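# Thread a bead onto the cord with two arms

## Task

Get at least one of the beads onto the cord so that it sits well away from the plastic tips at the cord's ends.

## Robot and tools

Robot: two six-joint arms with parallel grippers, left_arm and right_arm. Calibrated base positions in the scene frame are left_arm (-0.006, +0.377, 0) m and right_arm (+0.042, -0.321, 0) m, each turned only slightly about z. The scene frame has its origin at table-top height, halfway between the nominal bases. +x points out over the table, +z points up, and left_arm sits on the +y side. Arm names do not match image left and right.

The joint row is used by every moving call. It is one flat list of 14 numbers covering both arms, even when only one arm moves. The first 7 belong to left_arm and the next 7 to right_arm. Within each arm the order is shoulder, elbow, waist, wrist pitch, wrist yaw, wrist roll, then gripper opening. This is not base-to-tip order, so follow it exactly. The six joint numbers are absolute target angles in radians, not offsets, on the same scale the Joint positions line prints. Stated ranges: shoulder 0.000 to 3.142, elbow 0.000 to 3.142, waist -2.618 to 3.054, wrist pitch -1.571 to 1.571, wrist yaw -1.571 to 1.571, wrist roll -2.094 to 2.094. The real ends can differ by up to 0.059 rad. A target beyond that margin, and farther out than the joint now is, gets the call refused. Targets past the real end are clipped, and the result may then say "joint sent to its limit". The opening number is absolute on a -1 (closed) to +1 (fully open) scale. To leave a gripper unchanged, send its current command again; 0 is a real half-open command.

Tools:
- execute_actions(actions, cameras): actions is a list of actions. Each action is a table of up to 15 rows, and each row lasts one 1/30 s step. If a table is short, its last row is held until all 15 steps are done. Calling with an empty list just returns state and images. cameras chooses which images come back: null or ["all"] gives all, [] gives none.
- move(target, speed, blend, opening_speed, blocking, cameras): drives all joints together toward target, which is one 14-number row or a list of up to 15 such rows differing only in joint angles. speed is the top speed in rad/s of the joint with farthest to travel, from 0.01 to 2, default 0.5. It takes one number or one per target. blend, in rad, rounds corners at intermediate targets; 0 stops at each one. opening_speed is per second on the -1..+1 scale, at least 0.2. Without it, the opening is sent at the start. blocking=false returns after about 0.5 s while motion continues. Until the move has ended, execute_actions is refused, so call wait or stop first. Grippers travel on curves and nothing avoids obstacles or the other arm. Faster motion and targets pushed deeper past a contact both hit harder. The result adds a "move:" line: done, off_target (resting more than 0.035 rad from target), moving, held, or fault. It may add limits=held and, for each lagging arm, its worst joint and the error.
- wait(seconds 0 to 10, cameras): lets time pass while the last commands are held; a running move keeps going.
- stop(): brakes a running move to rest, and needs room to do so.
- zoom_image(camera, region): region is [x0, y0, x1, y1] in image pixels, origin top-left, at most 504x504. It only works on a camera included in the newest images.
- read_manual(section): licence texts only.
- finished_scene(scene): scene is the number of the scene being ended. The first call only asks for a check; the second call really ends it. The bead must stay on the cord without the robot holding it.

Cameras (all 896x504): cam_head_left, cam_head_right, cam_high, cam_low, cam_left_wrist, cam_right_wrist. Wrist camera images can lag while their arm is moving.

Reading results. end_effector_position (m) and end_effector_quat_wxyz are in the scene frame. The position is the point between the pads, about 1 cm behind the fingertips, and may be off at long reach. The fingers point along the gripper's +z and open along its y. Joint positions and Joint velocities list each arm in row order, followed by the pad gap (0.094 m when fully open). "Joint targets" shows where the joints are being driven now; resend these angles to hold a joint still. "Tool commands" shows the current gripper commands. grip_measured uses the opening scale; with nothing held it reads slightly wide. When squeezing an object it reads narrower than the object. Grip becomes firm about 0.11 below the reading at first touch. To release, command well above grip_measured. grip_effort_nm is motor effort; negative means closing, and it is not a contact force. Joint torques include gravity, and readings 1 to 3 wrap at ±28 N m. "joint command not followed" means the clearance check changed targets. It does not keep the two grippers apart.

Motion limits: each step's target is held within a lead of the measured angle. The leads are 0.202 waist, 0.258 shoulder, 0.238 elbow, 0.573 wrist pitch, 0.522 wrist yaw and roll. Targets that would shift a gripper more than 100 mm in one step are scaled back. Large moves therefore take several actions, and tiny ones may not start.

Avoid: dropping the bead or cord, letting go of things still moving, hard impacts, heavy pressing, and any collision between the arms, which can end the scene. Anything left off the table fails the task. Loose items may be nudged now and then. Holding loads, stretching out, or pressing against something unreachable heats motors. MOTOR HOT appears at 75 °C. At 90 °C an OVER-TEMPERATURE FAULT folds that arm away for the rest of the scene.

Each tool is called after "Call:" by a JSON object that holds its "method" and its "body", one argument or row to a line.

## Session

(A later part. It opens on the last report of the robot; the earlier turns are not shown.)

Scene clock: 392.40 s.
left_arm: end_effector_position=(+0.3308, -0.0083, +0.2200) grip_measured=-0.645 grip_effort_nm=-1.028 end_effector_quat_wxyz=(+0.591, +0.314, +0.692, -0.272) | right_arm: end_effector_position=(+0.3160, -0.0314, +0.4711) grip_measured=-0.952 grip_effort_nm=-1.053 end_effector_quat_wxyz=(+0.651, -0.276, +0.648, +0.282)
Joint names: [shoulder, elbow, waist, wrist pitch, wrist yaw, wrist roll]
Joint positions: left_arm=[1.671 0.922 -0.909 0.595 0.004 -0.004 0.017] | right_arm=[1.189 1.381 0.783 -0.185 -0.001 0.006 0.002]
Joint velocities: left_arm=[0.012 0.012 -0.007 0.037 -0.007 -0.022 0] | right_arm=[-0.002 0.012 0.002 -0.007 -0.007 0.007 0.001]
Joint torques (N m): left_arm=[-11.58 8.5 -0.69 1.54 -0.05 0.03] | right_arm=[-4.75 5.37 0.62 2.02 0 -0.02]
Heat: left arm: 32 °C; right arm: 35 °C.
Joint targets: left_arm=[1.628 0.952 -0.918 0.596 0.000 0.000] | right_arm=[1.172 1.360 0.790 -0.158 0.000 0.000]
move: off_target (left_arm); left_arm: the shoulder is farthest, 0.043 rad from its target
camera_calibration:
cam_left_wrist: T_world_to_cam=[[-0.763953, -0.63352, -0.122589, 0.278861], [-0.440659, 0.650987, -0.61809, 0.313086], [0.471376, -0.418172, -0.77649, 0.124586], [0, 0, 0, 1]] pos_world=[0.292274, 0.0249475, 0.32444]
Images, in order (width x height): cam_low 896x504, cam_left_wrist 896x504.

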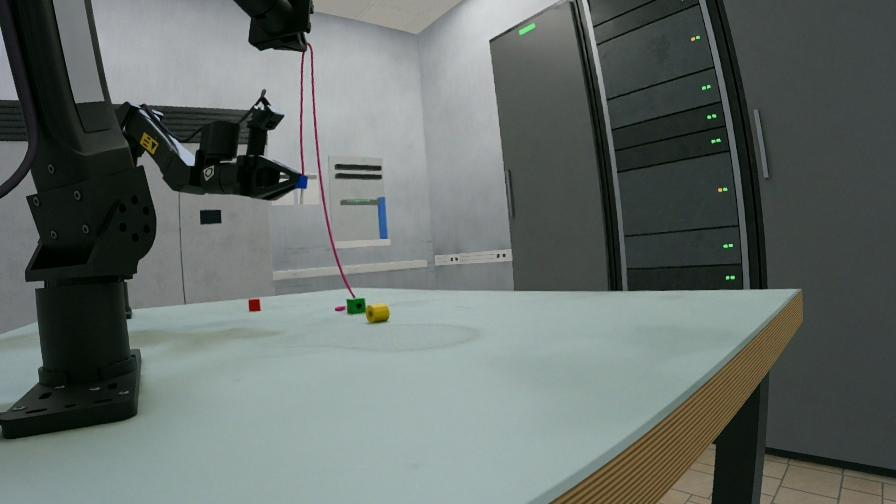

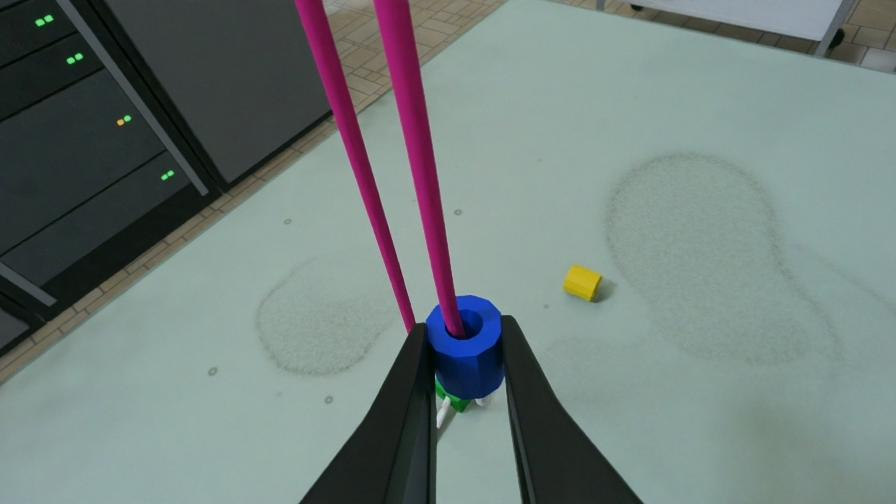

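Call:
{"method": "move", "body": {
  "target": [
    [1.538,1.075,-0.918,0.388,0,0,-0.67,1.172,1.36,0.79,-0.158,0,0,-0.96],
    [1.50,1.115,-0.918,0.310,0,0,-0.67,1.172,1.36,0.79,-0.158,0,0,-0.96]
  ],
  "speed": 0.15,
  "blend": 0.03,
  "cameras": ["cam_low","cam_high","cam_head_right"]
}}

Scene clock: 400.33 s.
left_arm: end_effector_position=(+0.3254, -0.0021, +0.2916) grip_measured=-0.645 grip_effort_nm=-1.023 end_effector_quat_wxyz=(+0.593, +0.313, +0.690, -0.273) | right_arm: end_effector_position=(+0.3160, -0.0314, +0.4711) grip_measured=-0.952 grip_effort_nm=-1.057 end_effector_quat_wxyz=(+0.651, -0.276, +0.648, +0.282)
Joint names: [shoulder, elbow, waist, wrist pitch, wrist yaw, wrist roll]
Joint positions: left_arm=[1.54 1.083 -0.909 0.309 0.004 -0.004 0.017] | right_arm=[1.189 1.381 0.783 -0.185 -0.001 0.006 0.002]
Joint velocities: left_arm=[-0.007 -0.022 -0.012 -0.095 -0.007 -0.11 0] | right_arm=[0.002 0.002 0.017 -0.051 -0.051 -0.022 0]
Joint torques (N m): left_arm=[-10.58 9.11 -0.68 1.57 -0.05 0.03] | right_arm=[-4.77 5.42 0.53 2.05 -0.01 -0.04]
Heat: left arm: 32 °C; right arm: 35 °C.
Joint targets: left_arm=[1.500 1.115 -0.918 0.310 0.000 0.000] | right_arm=[1.172 1.360 0.790 -0.158 0.000 0.000]
move: off_target (left_arm); left_arm: the shoulder is farthest, 0.040 rad from its target
Images, in order (width x height): cam_head_right 896x504, cam_high 896x504, cam_low 896x504.

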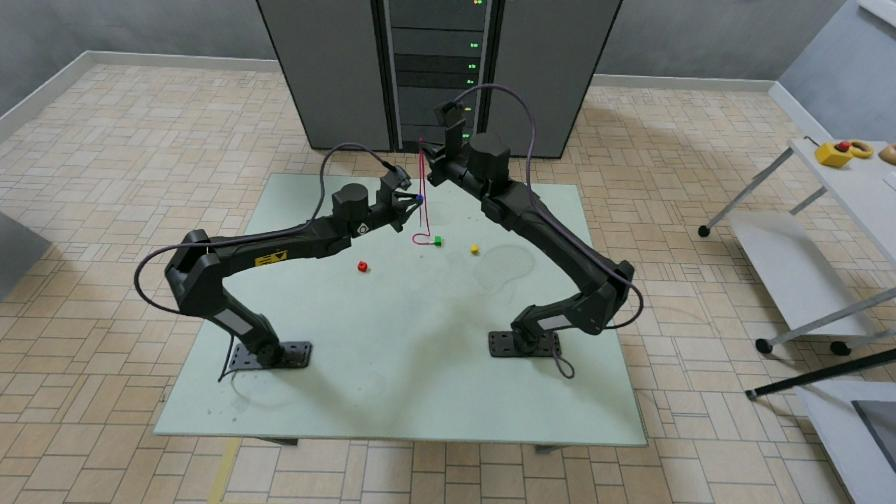

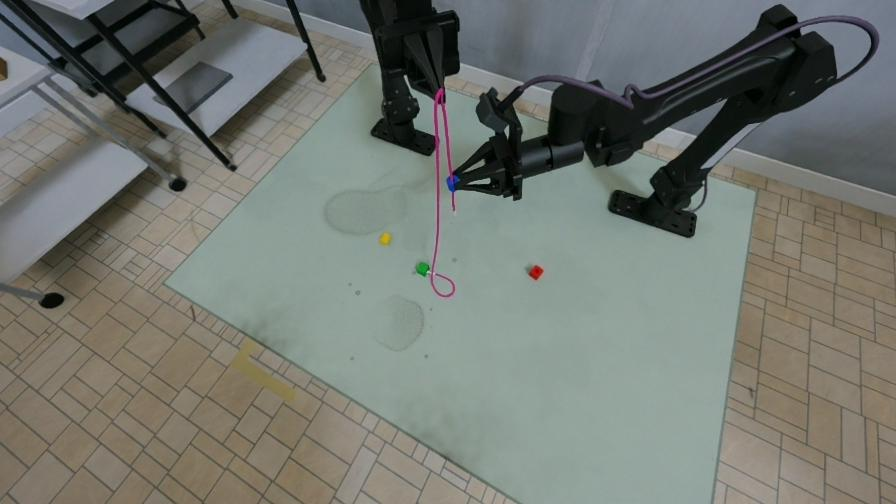

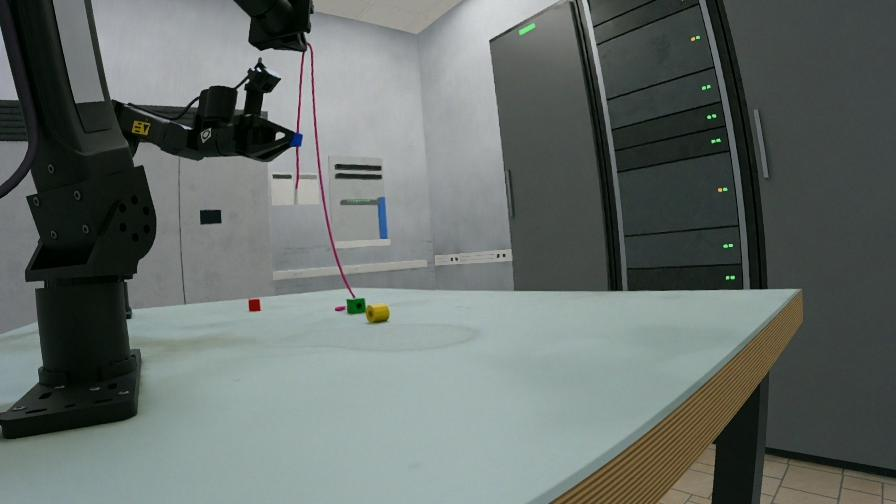

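Call:
{"method": "move", "body": {
  "target": [1.965,1.217,-0.93,-0.04,0,0,-0.66,1.5,0.40,0.517,0.69,0,0,-0.96],
  "speed": 0.25
}}

Scene clock: 421.70 s.
left_arm: end_effector_position=(+0.3240, -0.0088, +0.0595) grip_measured=-0.645 grip_effort_nm=-1.028 end_effector_quat_wxyz=(+0.339, +0.387, +0.843, -0.159) | right_arm: end_effector_position=(+0.3774, -0.1131, +0.0933) grip_measured=-0.952 grip_effort_nm=-1.053 end_effector_quat_wxyz=(+0.524, -0.227, +0.807, +0.151)
Joint names: [shoulder, elbow, waist, wrist pitch, wrist yaw, wrist roll]
Joint positions: left_arm=[1.948 1.185 -0.921 -0.041 0.002 -0.004 0.017] | right_arm=[1.493 0.414 0.525 0.662 -0.001 0.006 0.002]
Joint velocities: left_arm=[0.007 -0.002 -0.002 -0.095 -0.066 -0.066 0] | right_arm=[-0.002 -0.007 0.002 -0.051 -0.051 -0.022 0.001]
Joint torques (N m): left_arm=[-8.54 8.24 -0.76 1.24 -0.04 0.03] | right_arm=[-4.29 4.46 -0.72 1.96 -0.01 -0.05]
Heat: left arm: 30 °C; right arm: 36 °C.
Joint targets: left_arm=[1.965 1.217 -0.930 -0.040 0.000 0.000] | right_arm=[1.500 0.400 0.517 0.690 0.000 0.000]
move: done
camera_calibration:
cam_left_wrist: T_world_to_cam=[[-0.815028, -0.573339, -0.083736, 0.268415], [-0.573769, 0.818742, -0.0212485, 0.220334], [0.0807407, 0.030727, -0.996261, 0.146541], [0, 0, 0, 1]] pos_world=[0.333355, -0.0310063, 0.173151]
cam_right_wrist: T_world_to_cam=[[0.48584, -0.868561, -0.0977786, -0.270548], [-0.819948, -0.414162, -0.395165, 0.324588], [0.302729, 0.27216, -0.913392, 0.117656], [0, 0, 0, 1]] pos_world=[0.361971, -0.132577, 0.209278]

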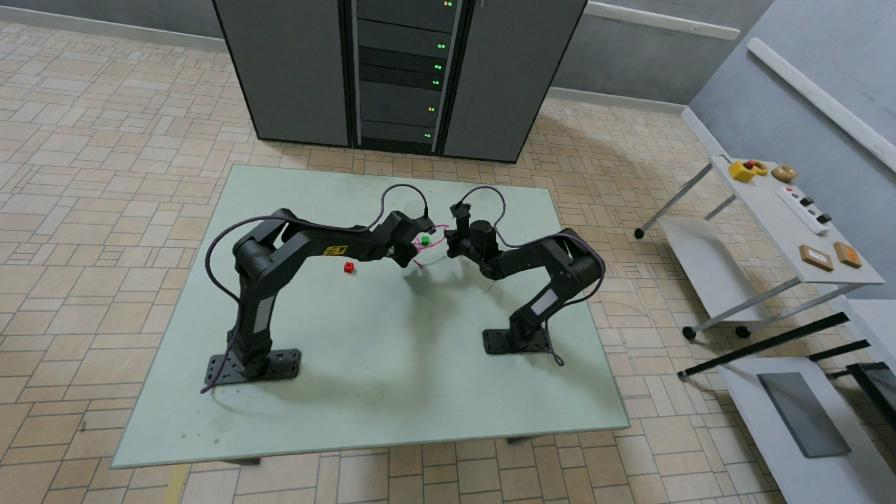

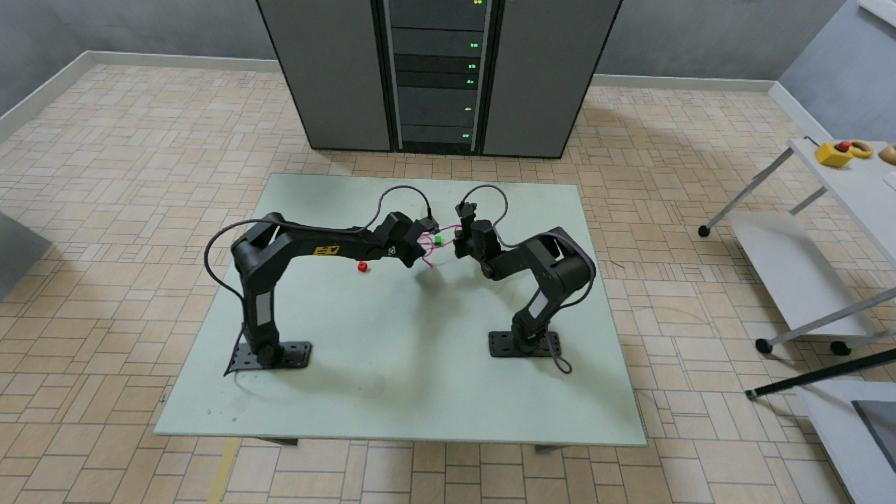

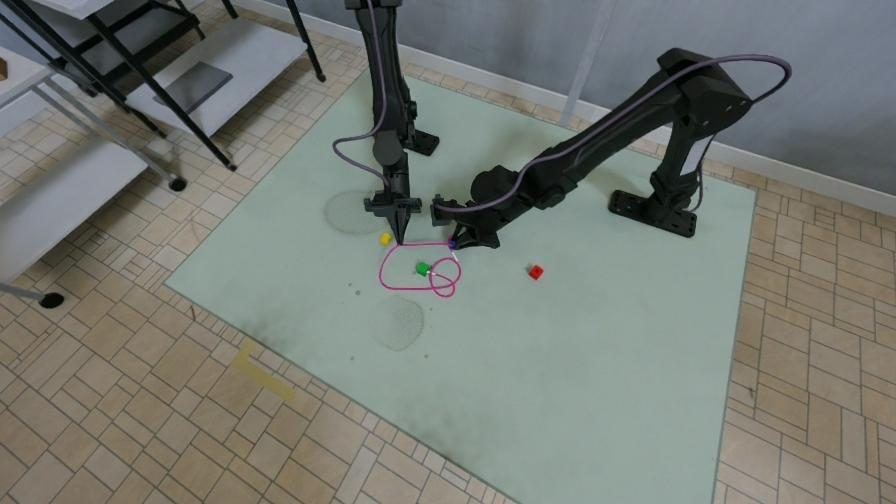

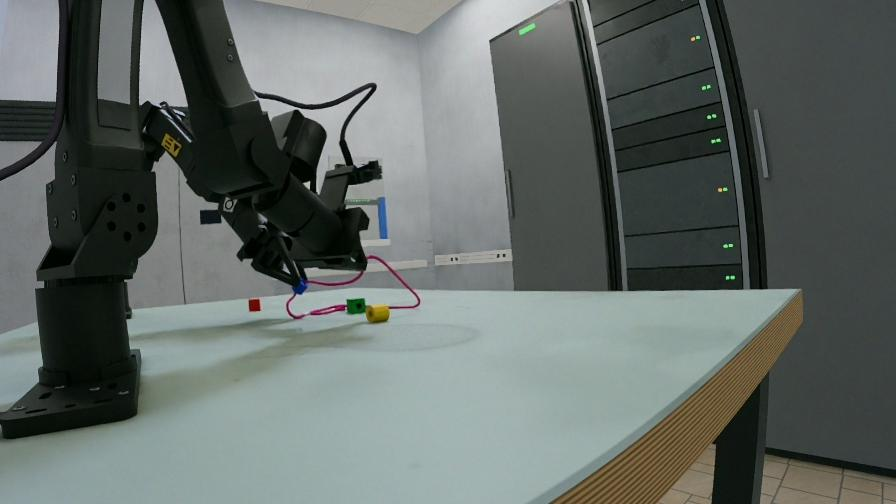

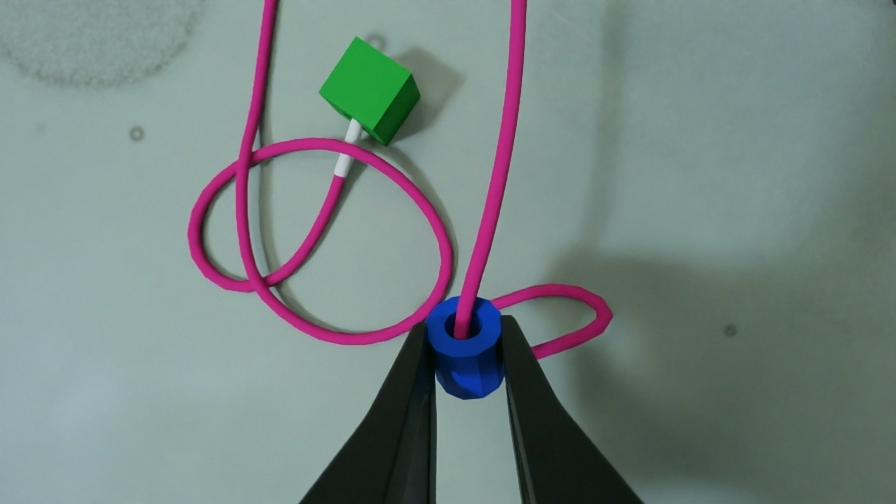

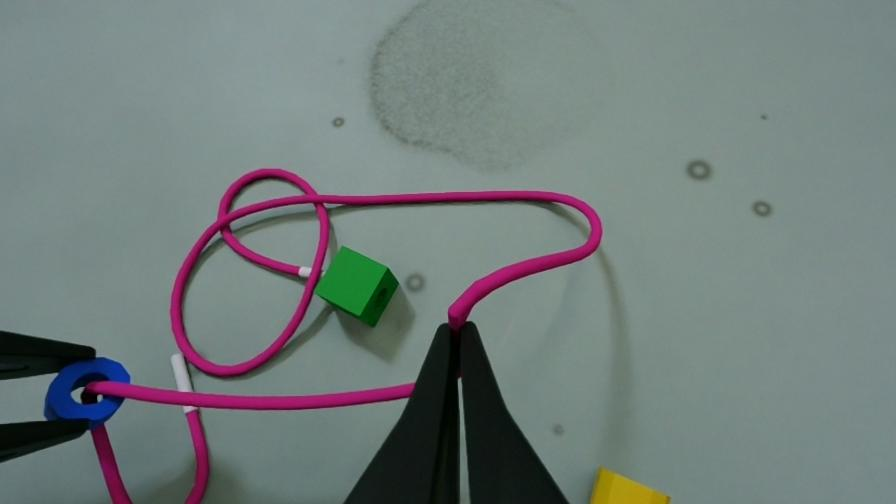

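Call:
{"method": "move", "body": {
  "target": [
    [2.043,1.120,-0.93,0.114,0,0,-0.66,1.5,0.40,0.517,0.69,0,0,-0.96],
    [2.050,1.113,-0.93,0.128,0,0,-0.66,1.5,0.40,0.517,0.69,0,0,-0.96]
  ],
  "speed": 0.15,
  "cameras": ["cam_left_wrist","cam_right_wrist","cam_low"]
}}

Call:
{"method": "zoom_image", "body": {
  "camera": "cam_low",
  "region": [250, 250, 400, 340]
}}

Scene clock: 429.30 s.
left_arm: end_effector_position=(+0.3256, -0.0106, +0.0258) grip_measured=-0.645 grip_effort_nm=-1.023 end_effector_quat_wxyz=(+0.348, +0.385, +0.839, -0.163) | right_arm: end_effector_position=(+0.3775, -0.1130, +0.0936) grip_measured=-0.952 grip_effort_nm=-1.057 end_effector_quat_wxyz=(+0.524, -0.226, +0.807, +0.151)
Joint names: [shoulder, elbow, waist, wrist pitch, wrist yaw, wrist roll]
Joint positions: left_arm=[2.024 1.121 -0.921 0.12 0.002 -0.004 0.017] | right_arm=[1.493 0.414 0.525 0.663 -0.001 0.006 0.002]
Joint velocities: left_arm=[0.002 -0.007 -0.002 -0.037 -0.051 -0.037 0] | right_arm=[-0.012 0.002 -0.022 -0.051 -0.022 -0.037 -0.001]
Joint torques (N m): left_arm=[-8.03 4.81 -0.76 1.35 -0.04 0.03] | right_arm=[-4.27 4.51 -0.7 1.96 -0.01 -0.05]
Heat: left arm: 30 °C; right arm: 35 °C.
Joint targets: left_arm=[2.050 1.113 -0.930 0.128 0.000 0.000] | right_arm=[1.500 0.400 0.517 0.690 0.000 0.000]
move: done
camera_calibration:
cam_left_wrist: T_world_to_cam=[[-0.813874, -0.574691, -0.0856677, 0.265474], [-0.573337, 0.818236, -0.0421237, 0.222365], [0.0943045, 0.0148331, -0.995433, 0.108297], [0, 0, 0, 1]] pos_world=[0.33334, -0.0309881, 0.139912]
cam_right_wrist: T_world_to_cam=[[0.485935, -0.868503, -0.0978266, -0.270542], [-0.819563, -0.413924, -0.396212, 0.324776], [0.303618, 0.272708, -0.912933, 0.11753], [0, 0, 0, 1]] pos_world=[0.361956, -0.132586, 0.209511]
Images, in order (width x height): cam_low 896x504, cam_left_wrist 896x504, cam_right_wrist 896x504.

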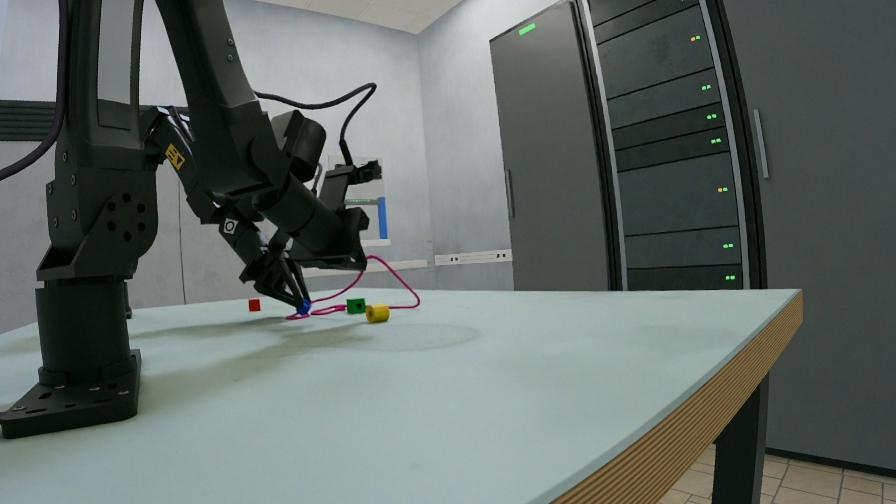

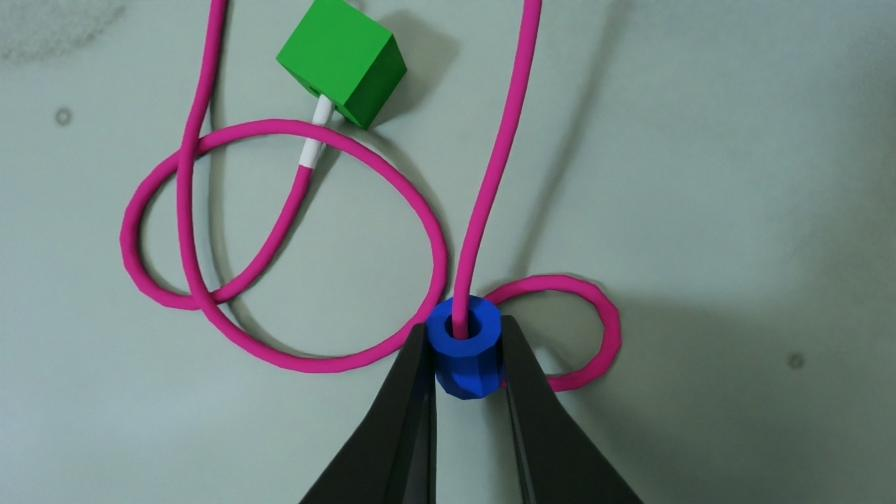

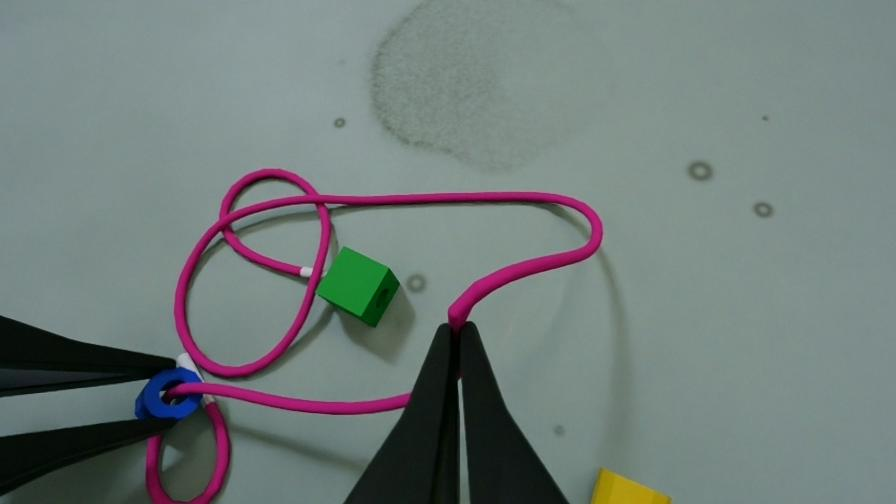

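Scaled by 3.360 from the camera's 896x504 image, which has a finer 1280x720 frame.

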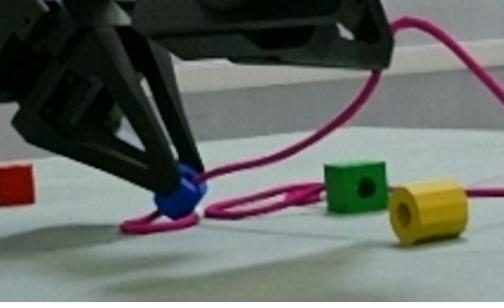

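Call:
{"method": "move", "body": {
  "target": [2.050,1.113,-0.93,0.128,0,0,-0.25,1.5,0.40,0.517,0.69,0,0,-0.96],
  "opening_speed": 0.2,
  "cameras": ["cam_left_wrist","cam_right_wrist"]
}}

Call:
{"method": "move", "body": {
  "target": [
    [1.71,0.98,-0.93,-0.04,0,0,-0.25,1.5,0.40,0.517,0.69,0,0,-0.96],
    [1.3,0.9,-0.70,-0.04,0,0,-0.25,1.5,0.40,0.517,0.69,0,0,-0.96]
  ],
  "speed": [0.15, 0.4]
}}

Scene clock: 436.77 s.
left_arm: end_effector_position=(+0.3245, -0.0094, +0.0218) grip_measured=-0.252 grip_effort_nm=0.095 end_effector_quat_wxyz=(+0.345, +0.386, +0.840, -0.161) | right_arm: end_effector_position=(+0.3775, -0.1130, +0.0936) grip_measured=-0.952 grip_effort_nm=-1.053 end_effector_quat_wxyz=(+0.524, -0.226, +0.807, +0.151)
Joint names: [shoulder, elbow, waist, wrist pitch, wrist yaw, wrist roll]
Joint positions: left_arm=[2.029 1.118 -0.921 0.121 0.002 -0.004 0.035] | right_arm=[1.493 0.414 0.525 0.663 -0.001 0.006 0.002]
Joint velocities: left_arm=[-0.017 -0.007 0.002 0.037 0.007 0.051 0] | right_arm=[-0.012 -0.002 -0.002 -0.022 -0.022 0.066 0]
Joint torques (N m): left_arm=[-8.54 5.01 -0.75 1.33 -0.04 0.03] | right_arm=[-4.25 4.48 -0.66 1.94 0 -0.05]
Heat: left arm: 30 °C; right arm: 35 °C.
Joint targets: left_arm=[2.050 1.113 -0.930 0.128 0.000 0.000] | right_arm=[1.500 0.400 0.517 0.690 0.000 0.000]
move: done
camera_calibration:
cam_left_wrist: T_world_to_cam=[[-0.814339, -0.574147, -0.0848995, 0.265121], [-0.573544, 0.818478, -0.0337753, 0.220483], [0.0888804, 0.021189, -0.995817, 0.106196], [0, 0, 0, 1]] pos_world=[0.332916, -0.0304921, 0.135708]
cam_right_wrist: T_world_to_cam=[[0.485935, -0.868503, -0.0978266, -0.270542], [-0.819563, -0.413924, -0.396212, 0.324776], [0.303618, 0.272708, -0.912933, 0.11753], [0, 0, 0, 1]] pos_world=[0.361956, -0.132586, 0.209511]
Images, in order (width x height): cam_left_wrist 896x504, cam_right_wrist 896x504.

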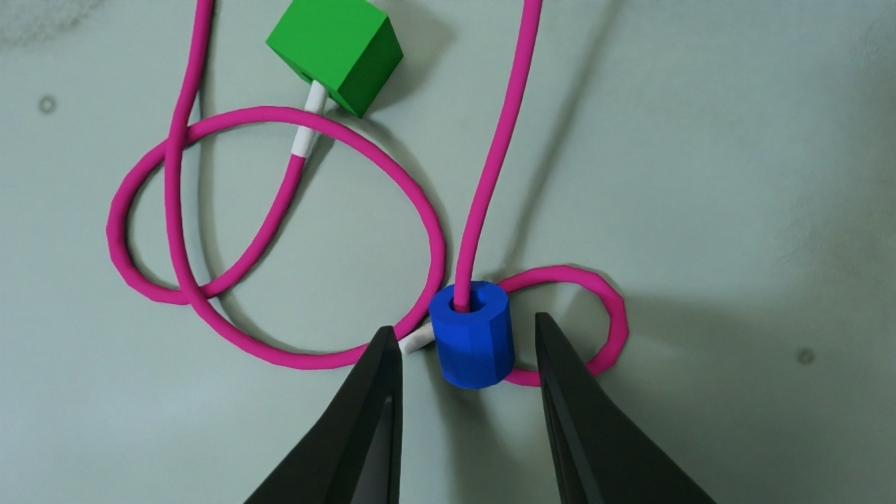

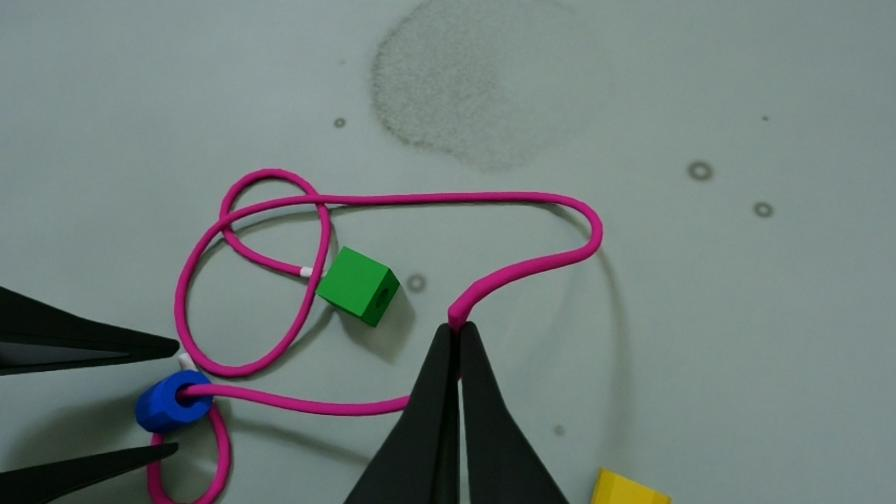

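Scene clock: 440.63 s.
left_arm: end_effector_position=(+0.3335, +0.1209, +0.2184) grip_measured=-0.252 grip_effort_nm=0.095 end_effector_quat_wxyz=(+0.498, +0.270, +0.807, -0.169) | right_arm: end_effector_position=(+0.3775, -0.1130, +0.0936) grip_measured=-0.952 grip_effort_nm=-1.057 end_effector_quat_wxyz=(+0.524, -0.226, +0.807, +0.151)
Joint names: [shoulder, elbow, waist, wrist pitch, wrist yaw, wrist roll]
Joint positions: left_arm=[1.324 0.905 -0.705 -0.045 0.001 -0.004 0.035] | right_arm=[1.493 0.414 0.525 0.663 -0.001 0.006 0.002]
Joint velocities: left_arm=[0.002 -0.007 -0.007 -0.037 0.007 0.022 -0.001] | right_arm=[-0.007 0.007 -0.002 -0.037 -0.066 0.007 -0.001]
Joint torques (N m): left_arm=[-6.95 6.22 0.36 1.53 -0.03 0.03] | right_arm=[-4.3 4.57 -0.7 1.95 0.01 -0.06]
Heat: left arm: 30 °C; right arm: 35 °C.
Joint targets: left_arm=[1.300 0.900 -0.700 -0.040 0.000 0.000] | right_arm=[1.500 0.400 0.517 0.690 0.000 0.000]
move: done
camera_calibration:
cam_left_wrist: T_world_to_cam=[[-0.646181, -0.755111, -0.110713, 0.335384], [-0.68551, 0.638038, -0.35069, 0.254027], [0.335449, -0.150714, -0.929924, 0.222559], [0, 0, 0, 1]] pos_world=[0.316199, 0.124716, 0.333179]
cam_right_wrist: T_world_to_cam=[[0.485935, -0.868503, -0.0978266, -0.270542], [-0.819563, -0.413924, -0.396212, 0.324776], [0.303618, 0.272708, -0.912933, 0.11753], [0, 0, 0, 1]] pos_world=[0.361956, -0.132586, 0.209511]

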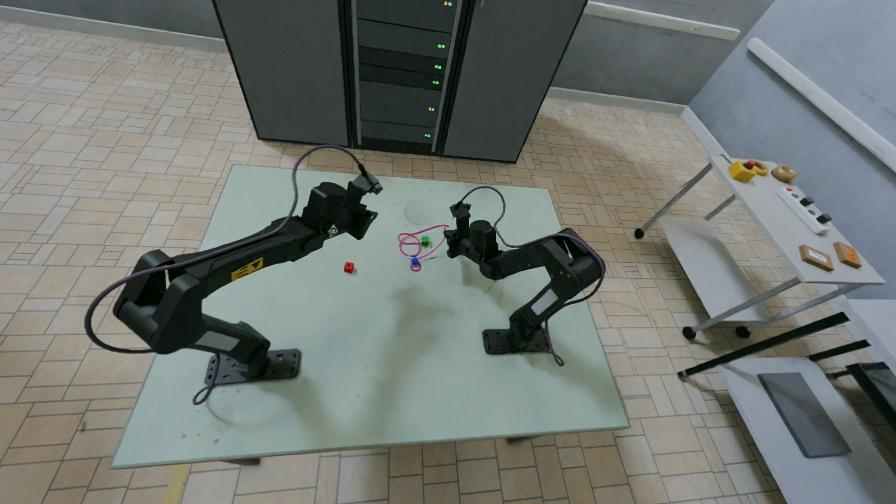

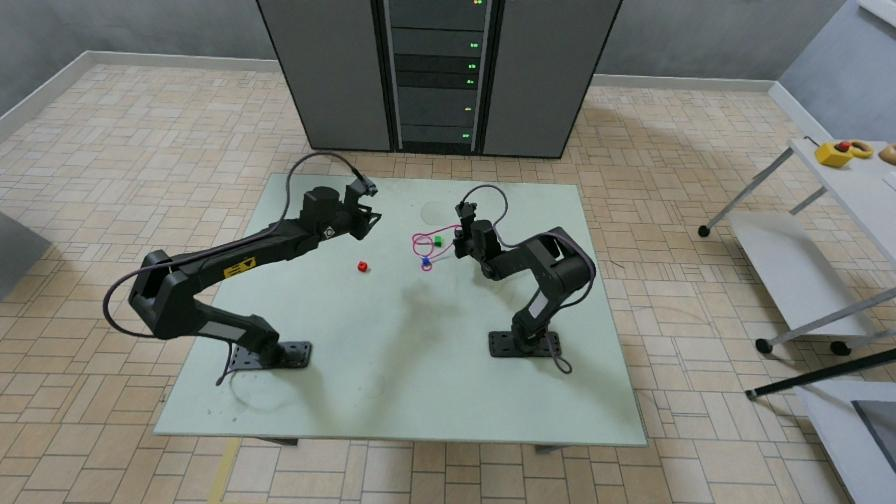

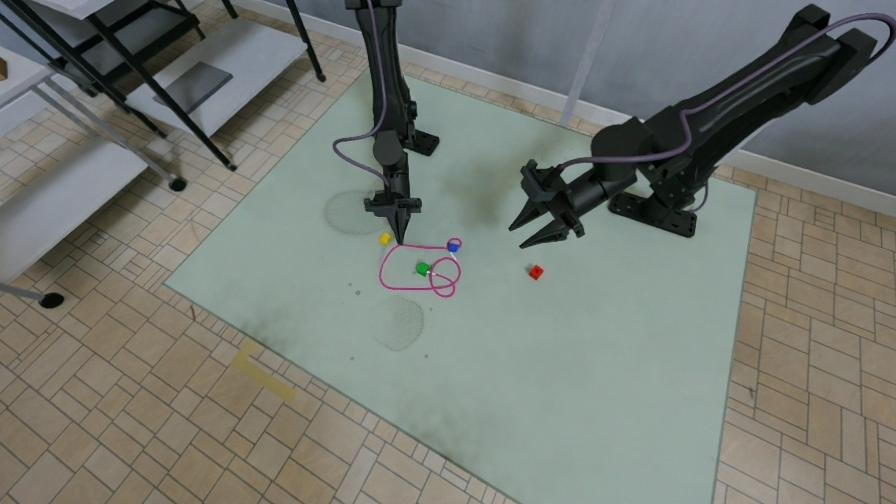

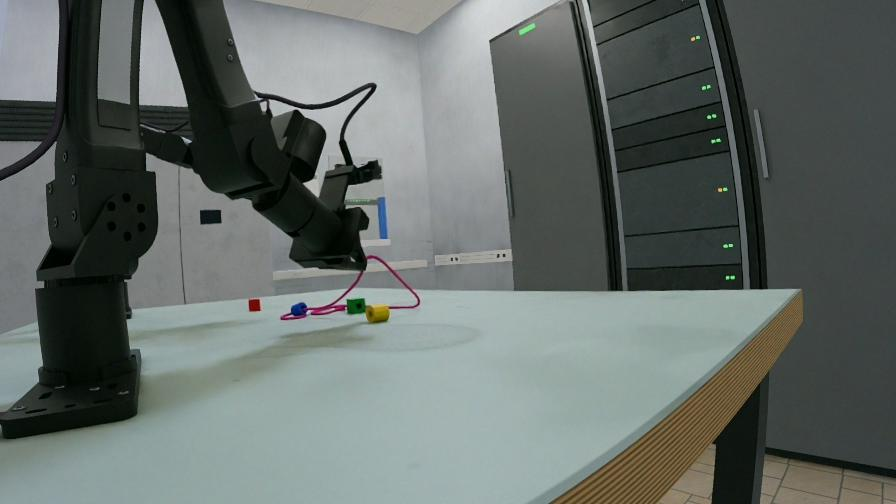

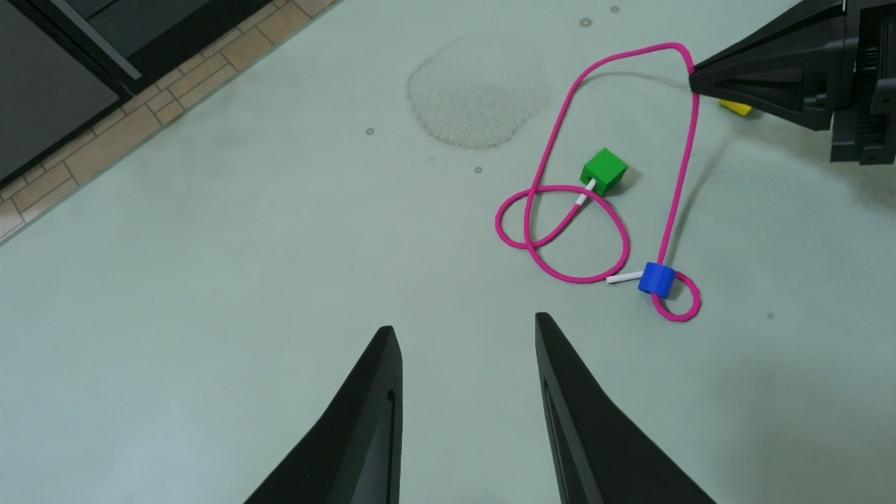

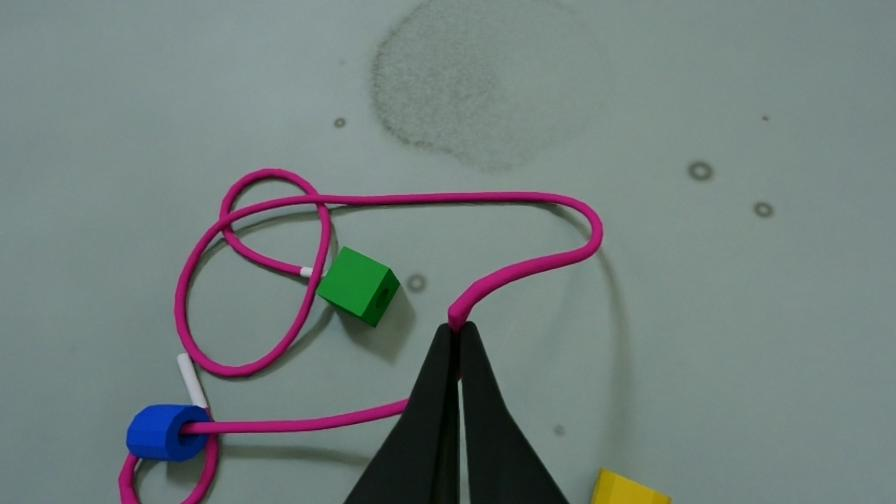

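Call:
{"method": "move", "body": {
  "target": [
    [1.3,0.9,-0.70,-0.04,0,0,-0.25,1.66,0.51,0.517,0.56,0,0,-0.96],
    [1.3,0.9,-0.70,-0.04,0,0,-0.25,1.71,0.445,0.517,0.65,0,0,-0.96]
  ],
  "speed": 0.2,
  "cameras": ["cam_left_wrist","cam_right_wrist","cam_low"]
}}

Call:
{"method": "zoom_image", "body": {
  "camera": "cam_left_wrist",
  "region": [470, 30, 770, 340]
}}

Call:
{"method": "zoom_image", "body": {
  "camera": "cam_low",
  "region": [250, 250, 420, 340]
}}

Scene clock: 449.67 s.
left_arm: end_effector_position=(+0.3335, +0.1209, +0.2184) grip_measured=-0.252 grip_effort_nm=0.095 end_effector_quat_wxyz=(+0.498, +0.270, +0.807, -0.169) | right_arm: end_effector_position=(+0.3799, -0.1116, +0.0328) grip_measured=-0.952 grip_effort_nm=-1.057 end_effector_quat_wxyz=(+0.455, -0.238, +0.848, +0.131)
Joint names: [shoulder, elbow, waist, wrist pitch, wrist yaw, wrist roll]
Joint positions: left_arm=[1.324 0.905 -0.705 -0.045 0.001 -0.004 0.035] | right_arm=[1.693 0.464 0.525 0.644 -0.001 0.006 0.002]
Joint velocities: left_arm=[-0.007 -0.007 0.002 0.037 -0.007 -0.007 -0.001] | right_arm=[-0.012 -0.002 0.017 -0.081 0.007 0.051 0]
Joint torques (N m): left_arm=[-6.97 6.2 0.39 1.53 -0.02 0.02] | right_arm=[-4.6 3.32 -0.73 1.61 -0.01 -0.02]
Heat: left arm: 30 °C; right arm: 35 °C.
Joint targets: left_arm=[1.300 0.900 -0.700 -0.040 0.000 0.000] | right_arm=[1.710 0.445 0.517 0.650 0.000 0.000]
move: done
camera_calibration:
cam_left_wrist: T_world_to_cam=[[-0.646181, -0.755111, -0.110713, 0.335384], [-0.68551, 0.638038, -0.35069, 0.254027], [0.335449, -0.150714, -0.929924, 0.222559], [0, 0, 0, 1]] pos_world=[0.316199, 0.124716, 0.333179]
cam_right_wrist: T_world_to_cam=[[0.472523, -0.876767, -0.0894508, -0.272469], [-0.864969, -0.441903, -0.237802, 0.312203], [0.168968, 0.189739, -0.967186, 0.104632], [0, 0, 0, 1]] pos_world=[0.381114, -0.120781, 0.151069]
Images, in order (width x height): cam_low 896x504, cam_left_wrist 896x504, cam_right_wrist 896x504.

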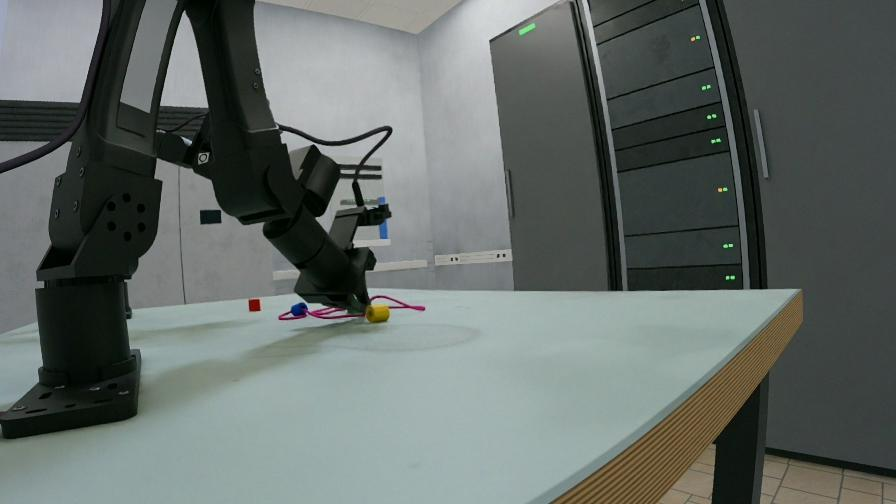

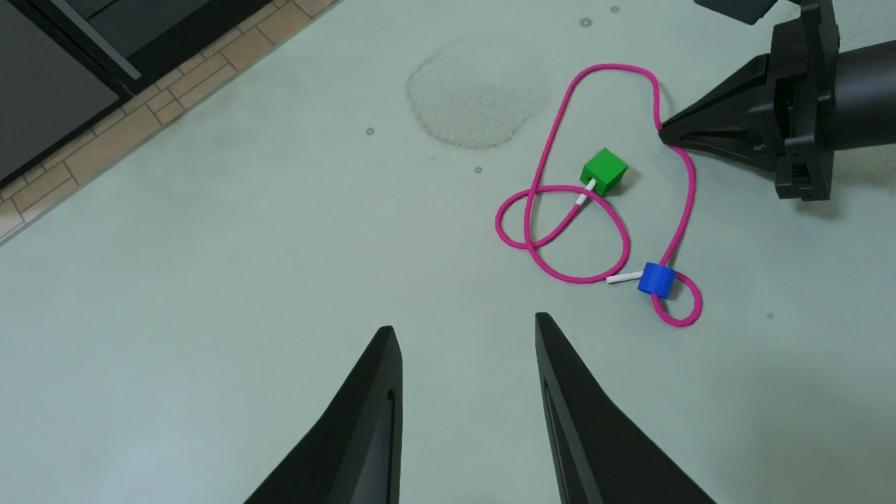

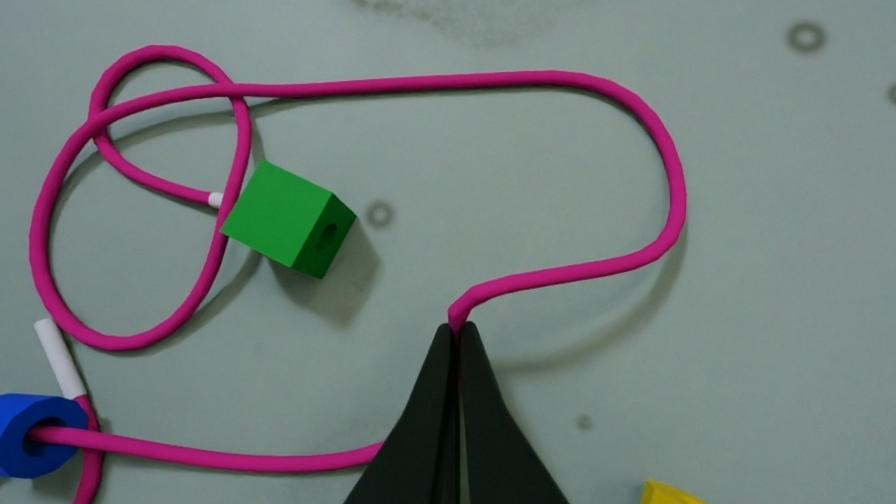

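Scaled by 1.626 from the camera's 896x504 image, which has a finer 1280x720 frame.

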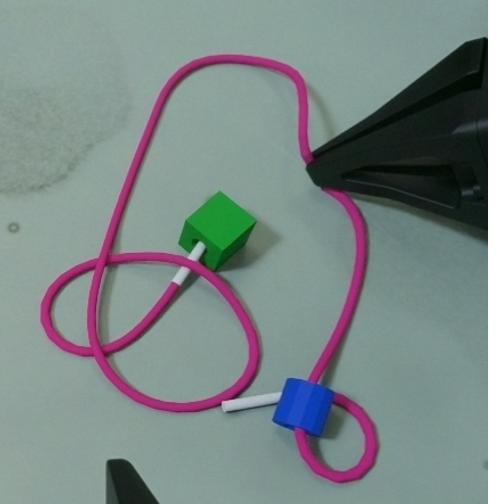

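Scaled by 2.965 from the camera's 896x504 image, which has a finer 1280x720 frame.

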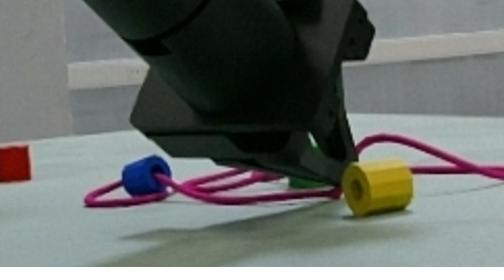

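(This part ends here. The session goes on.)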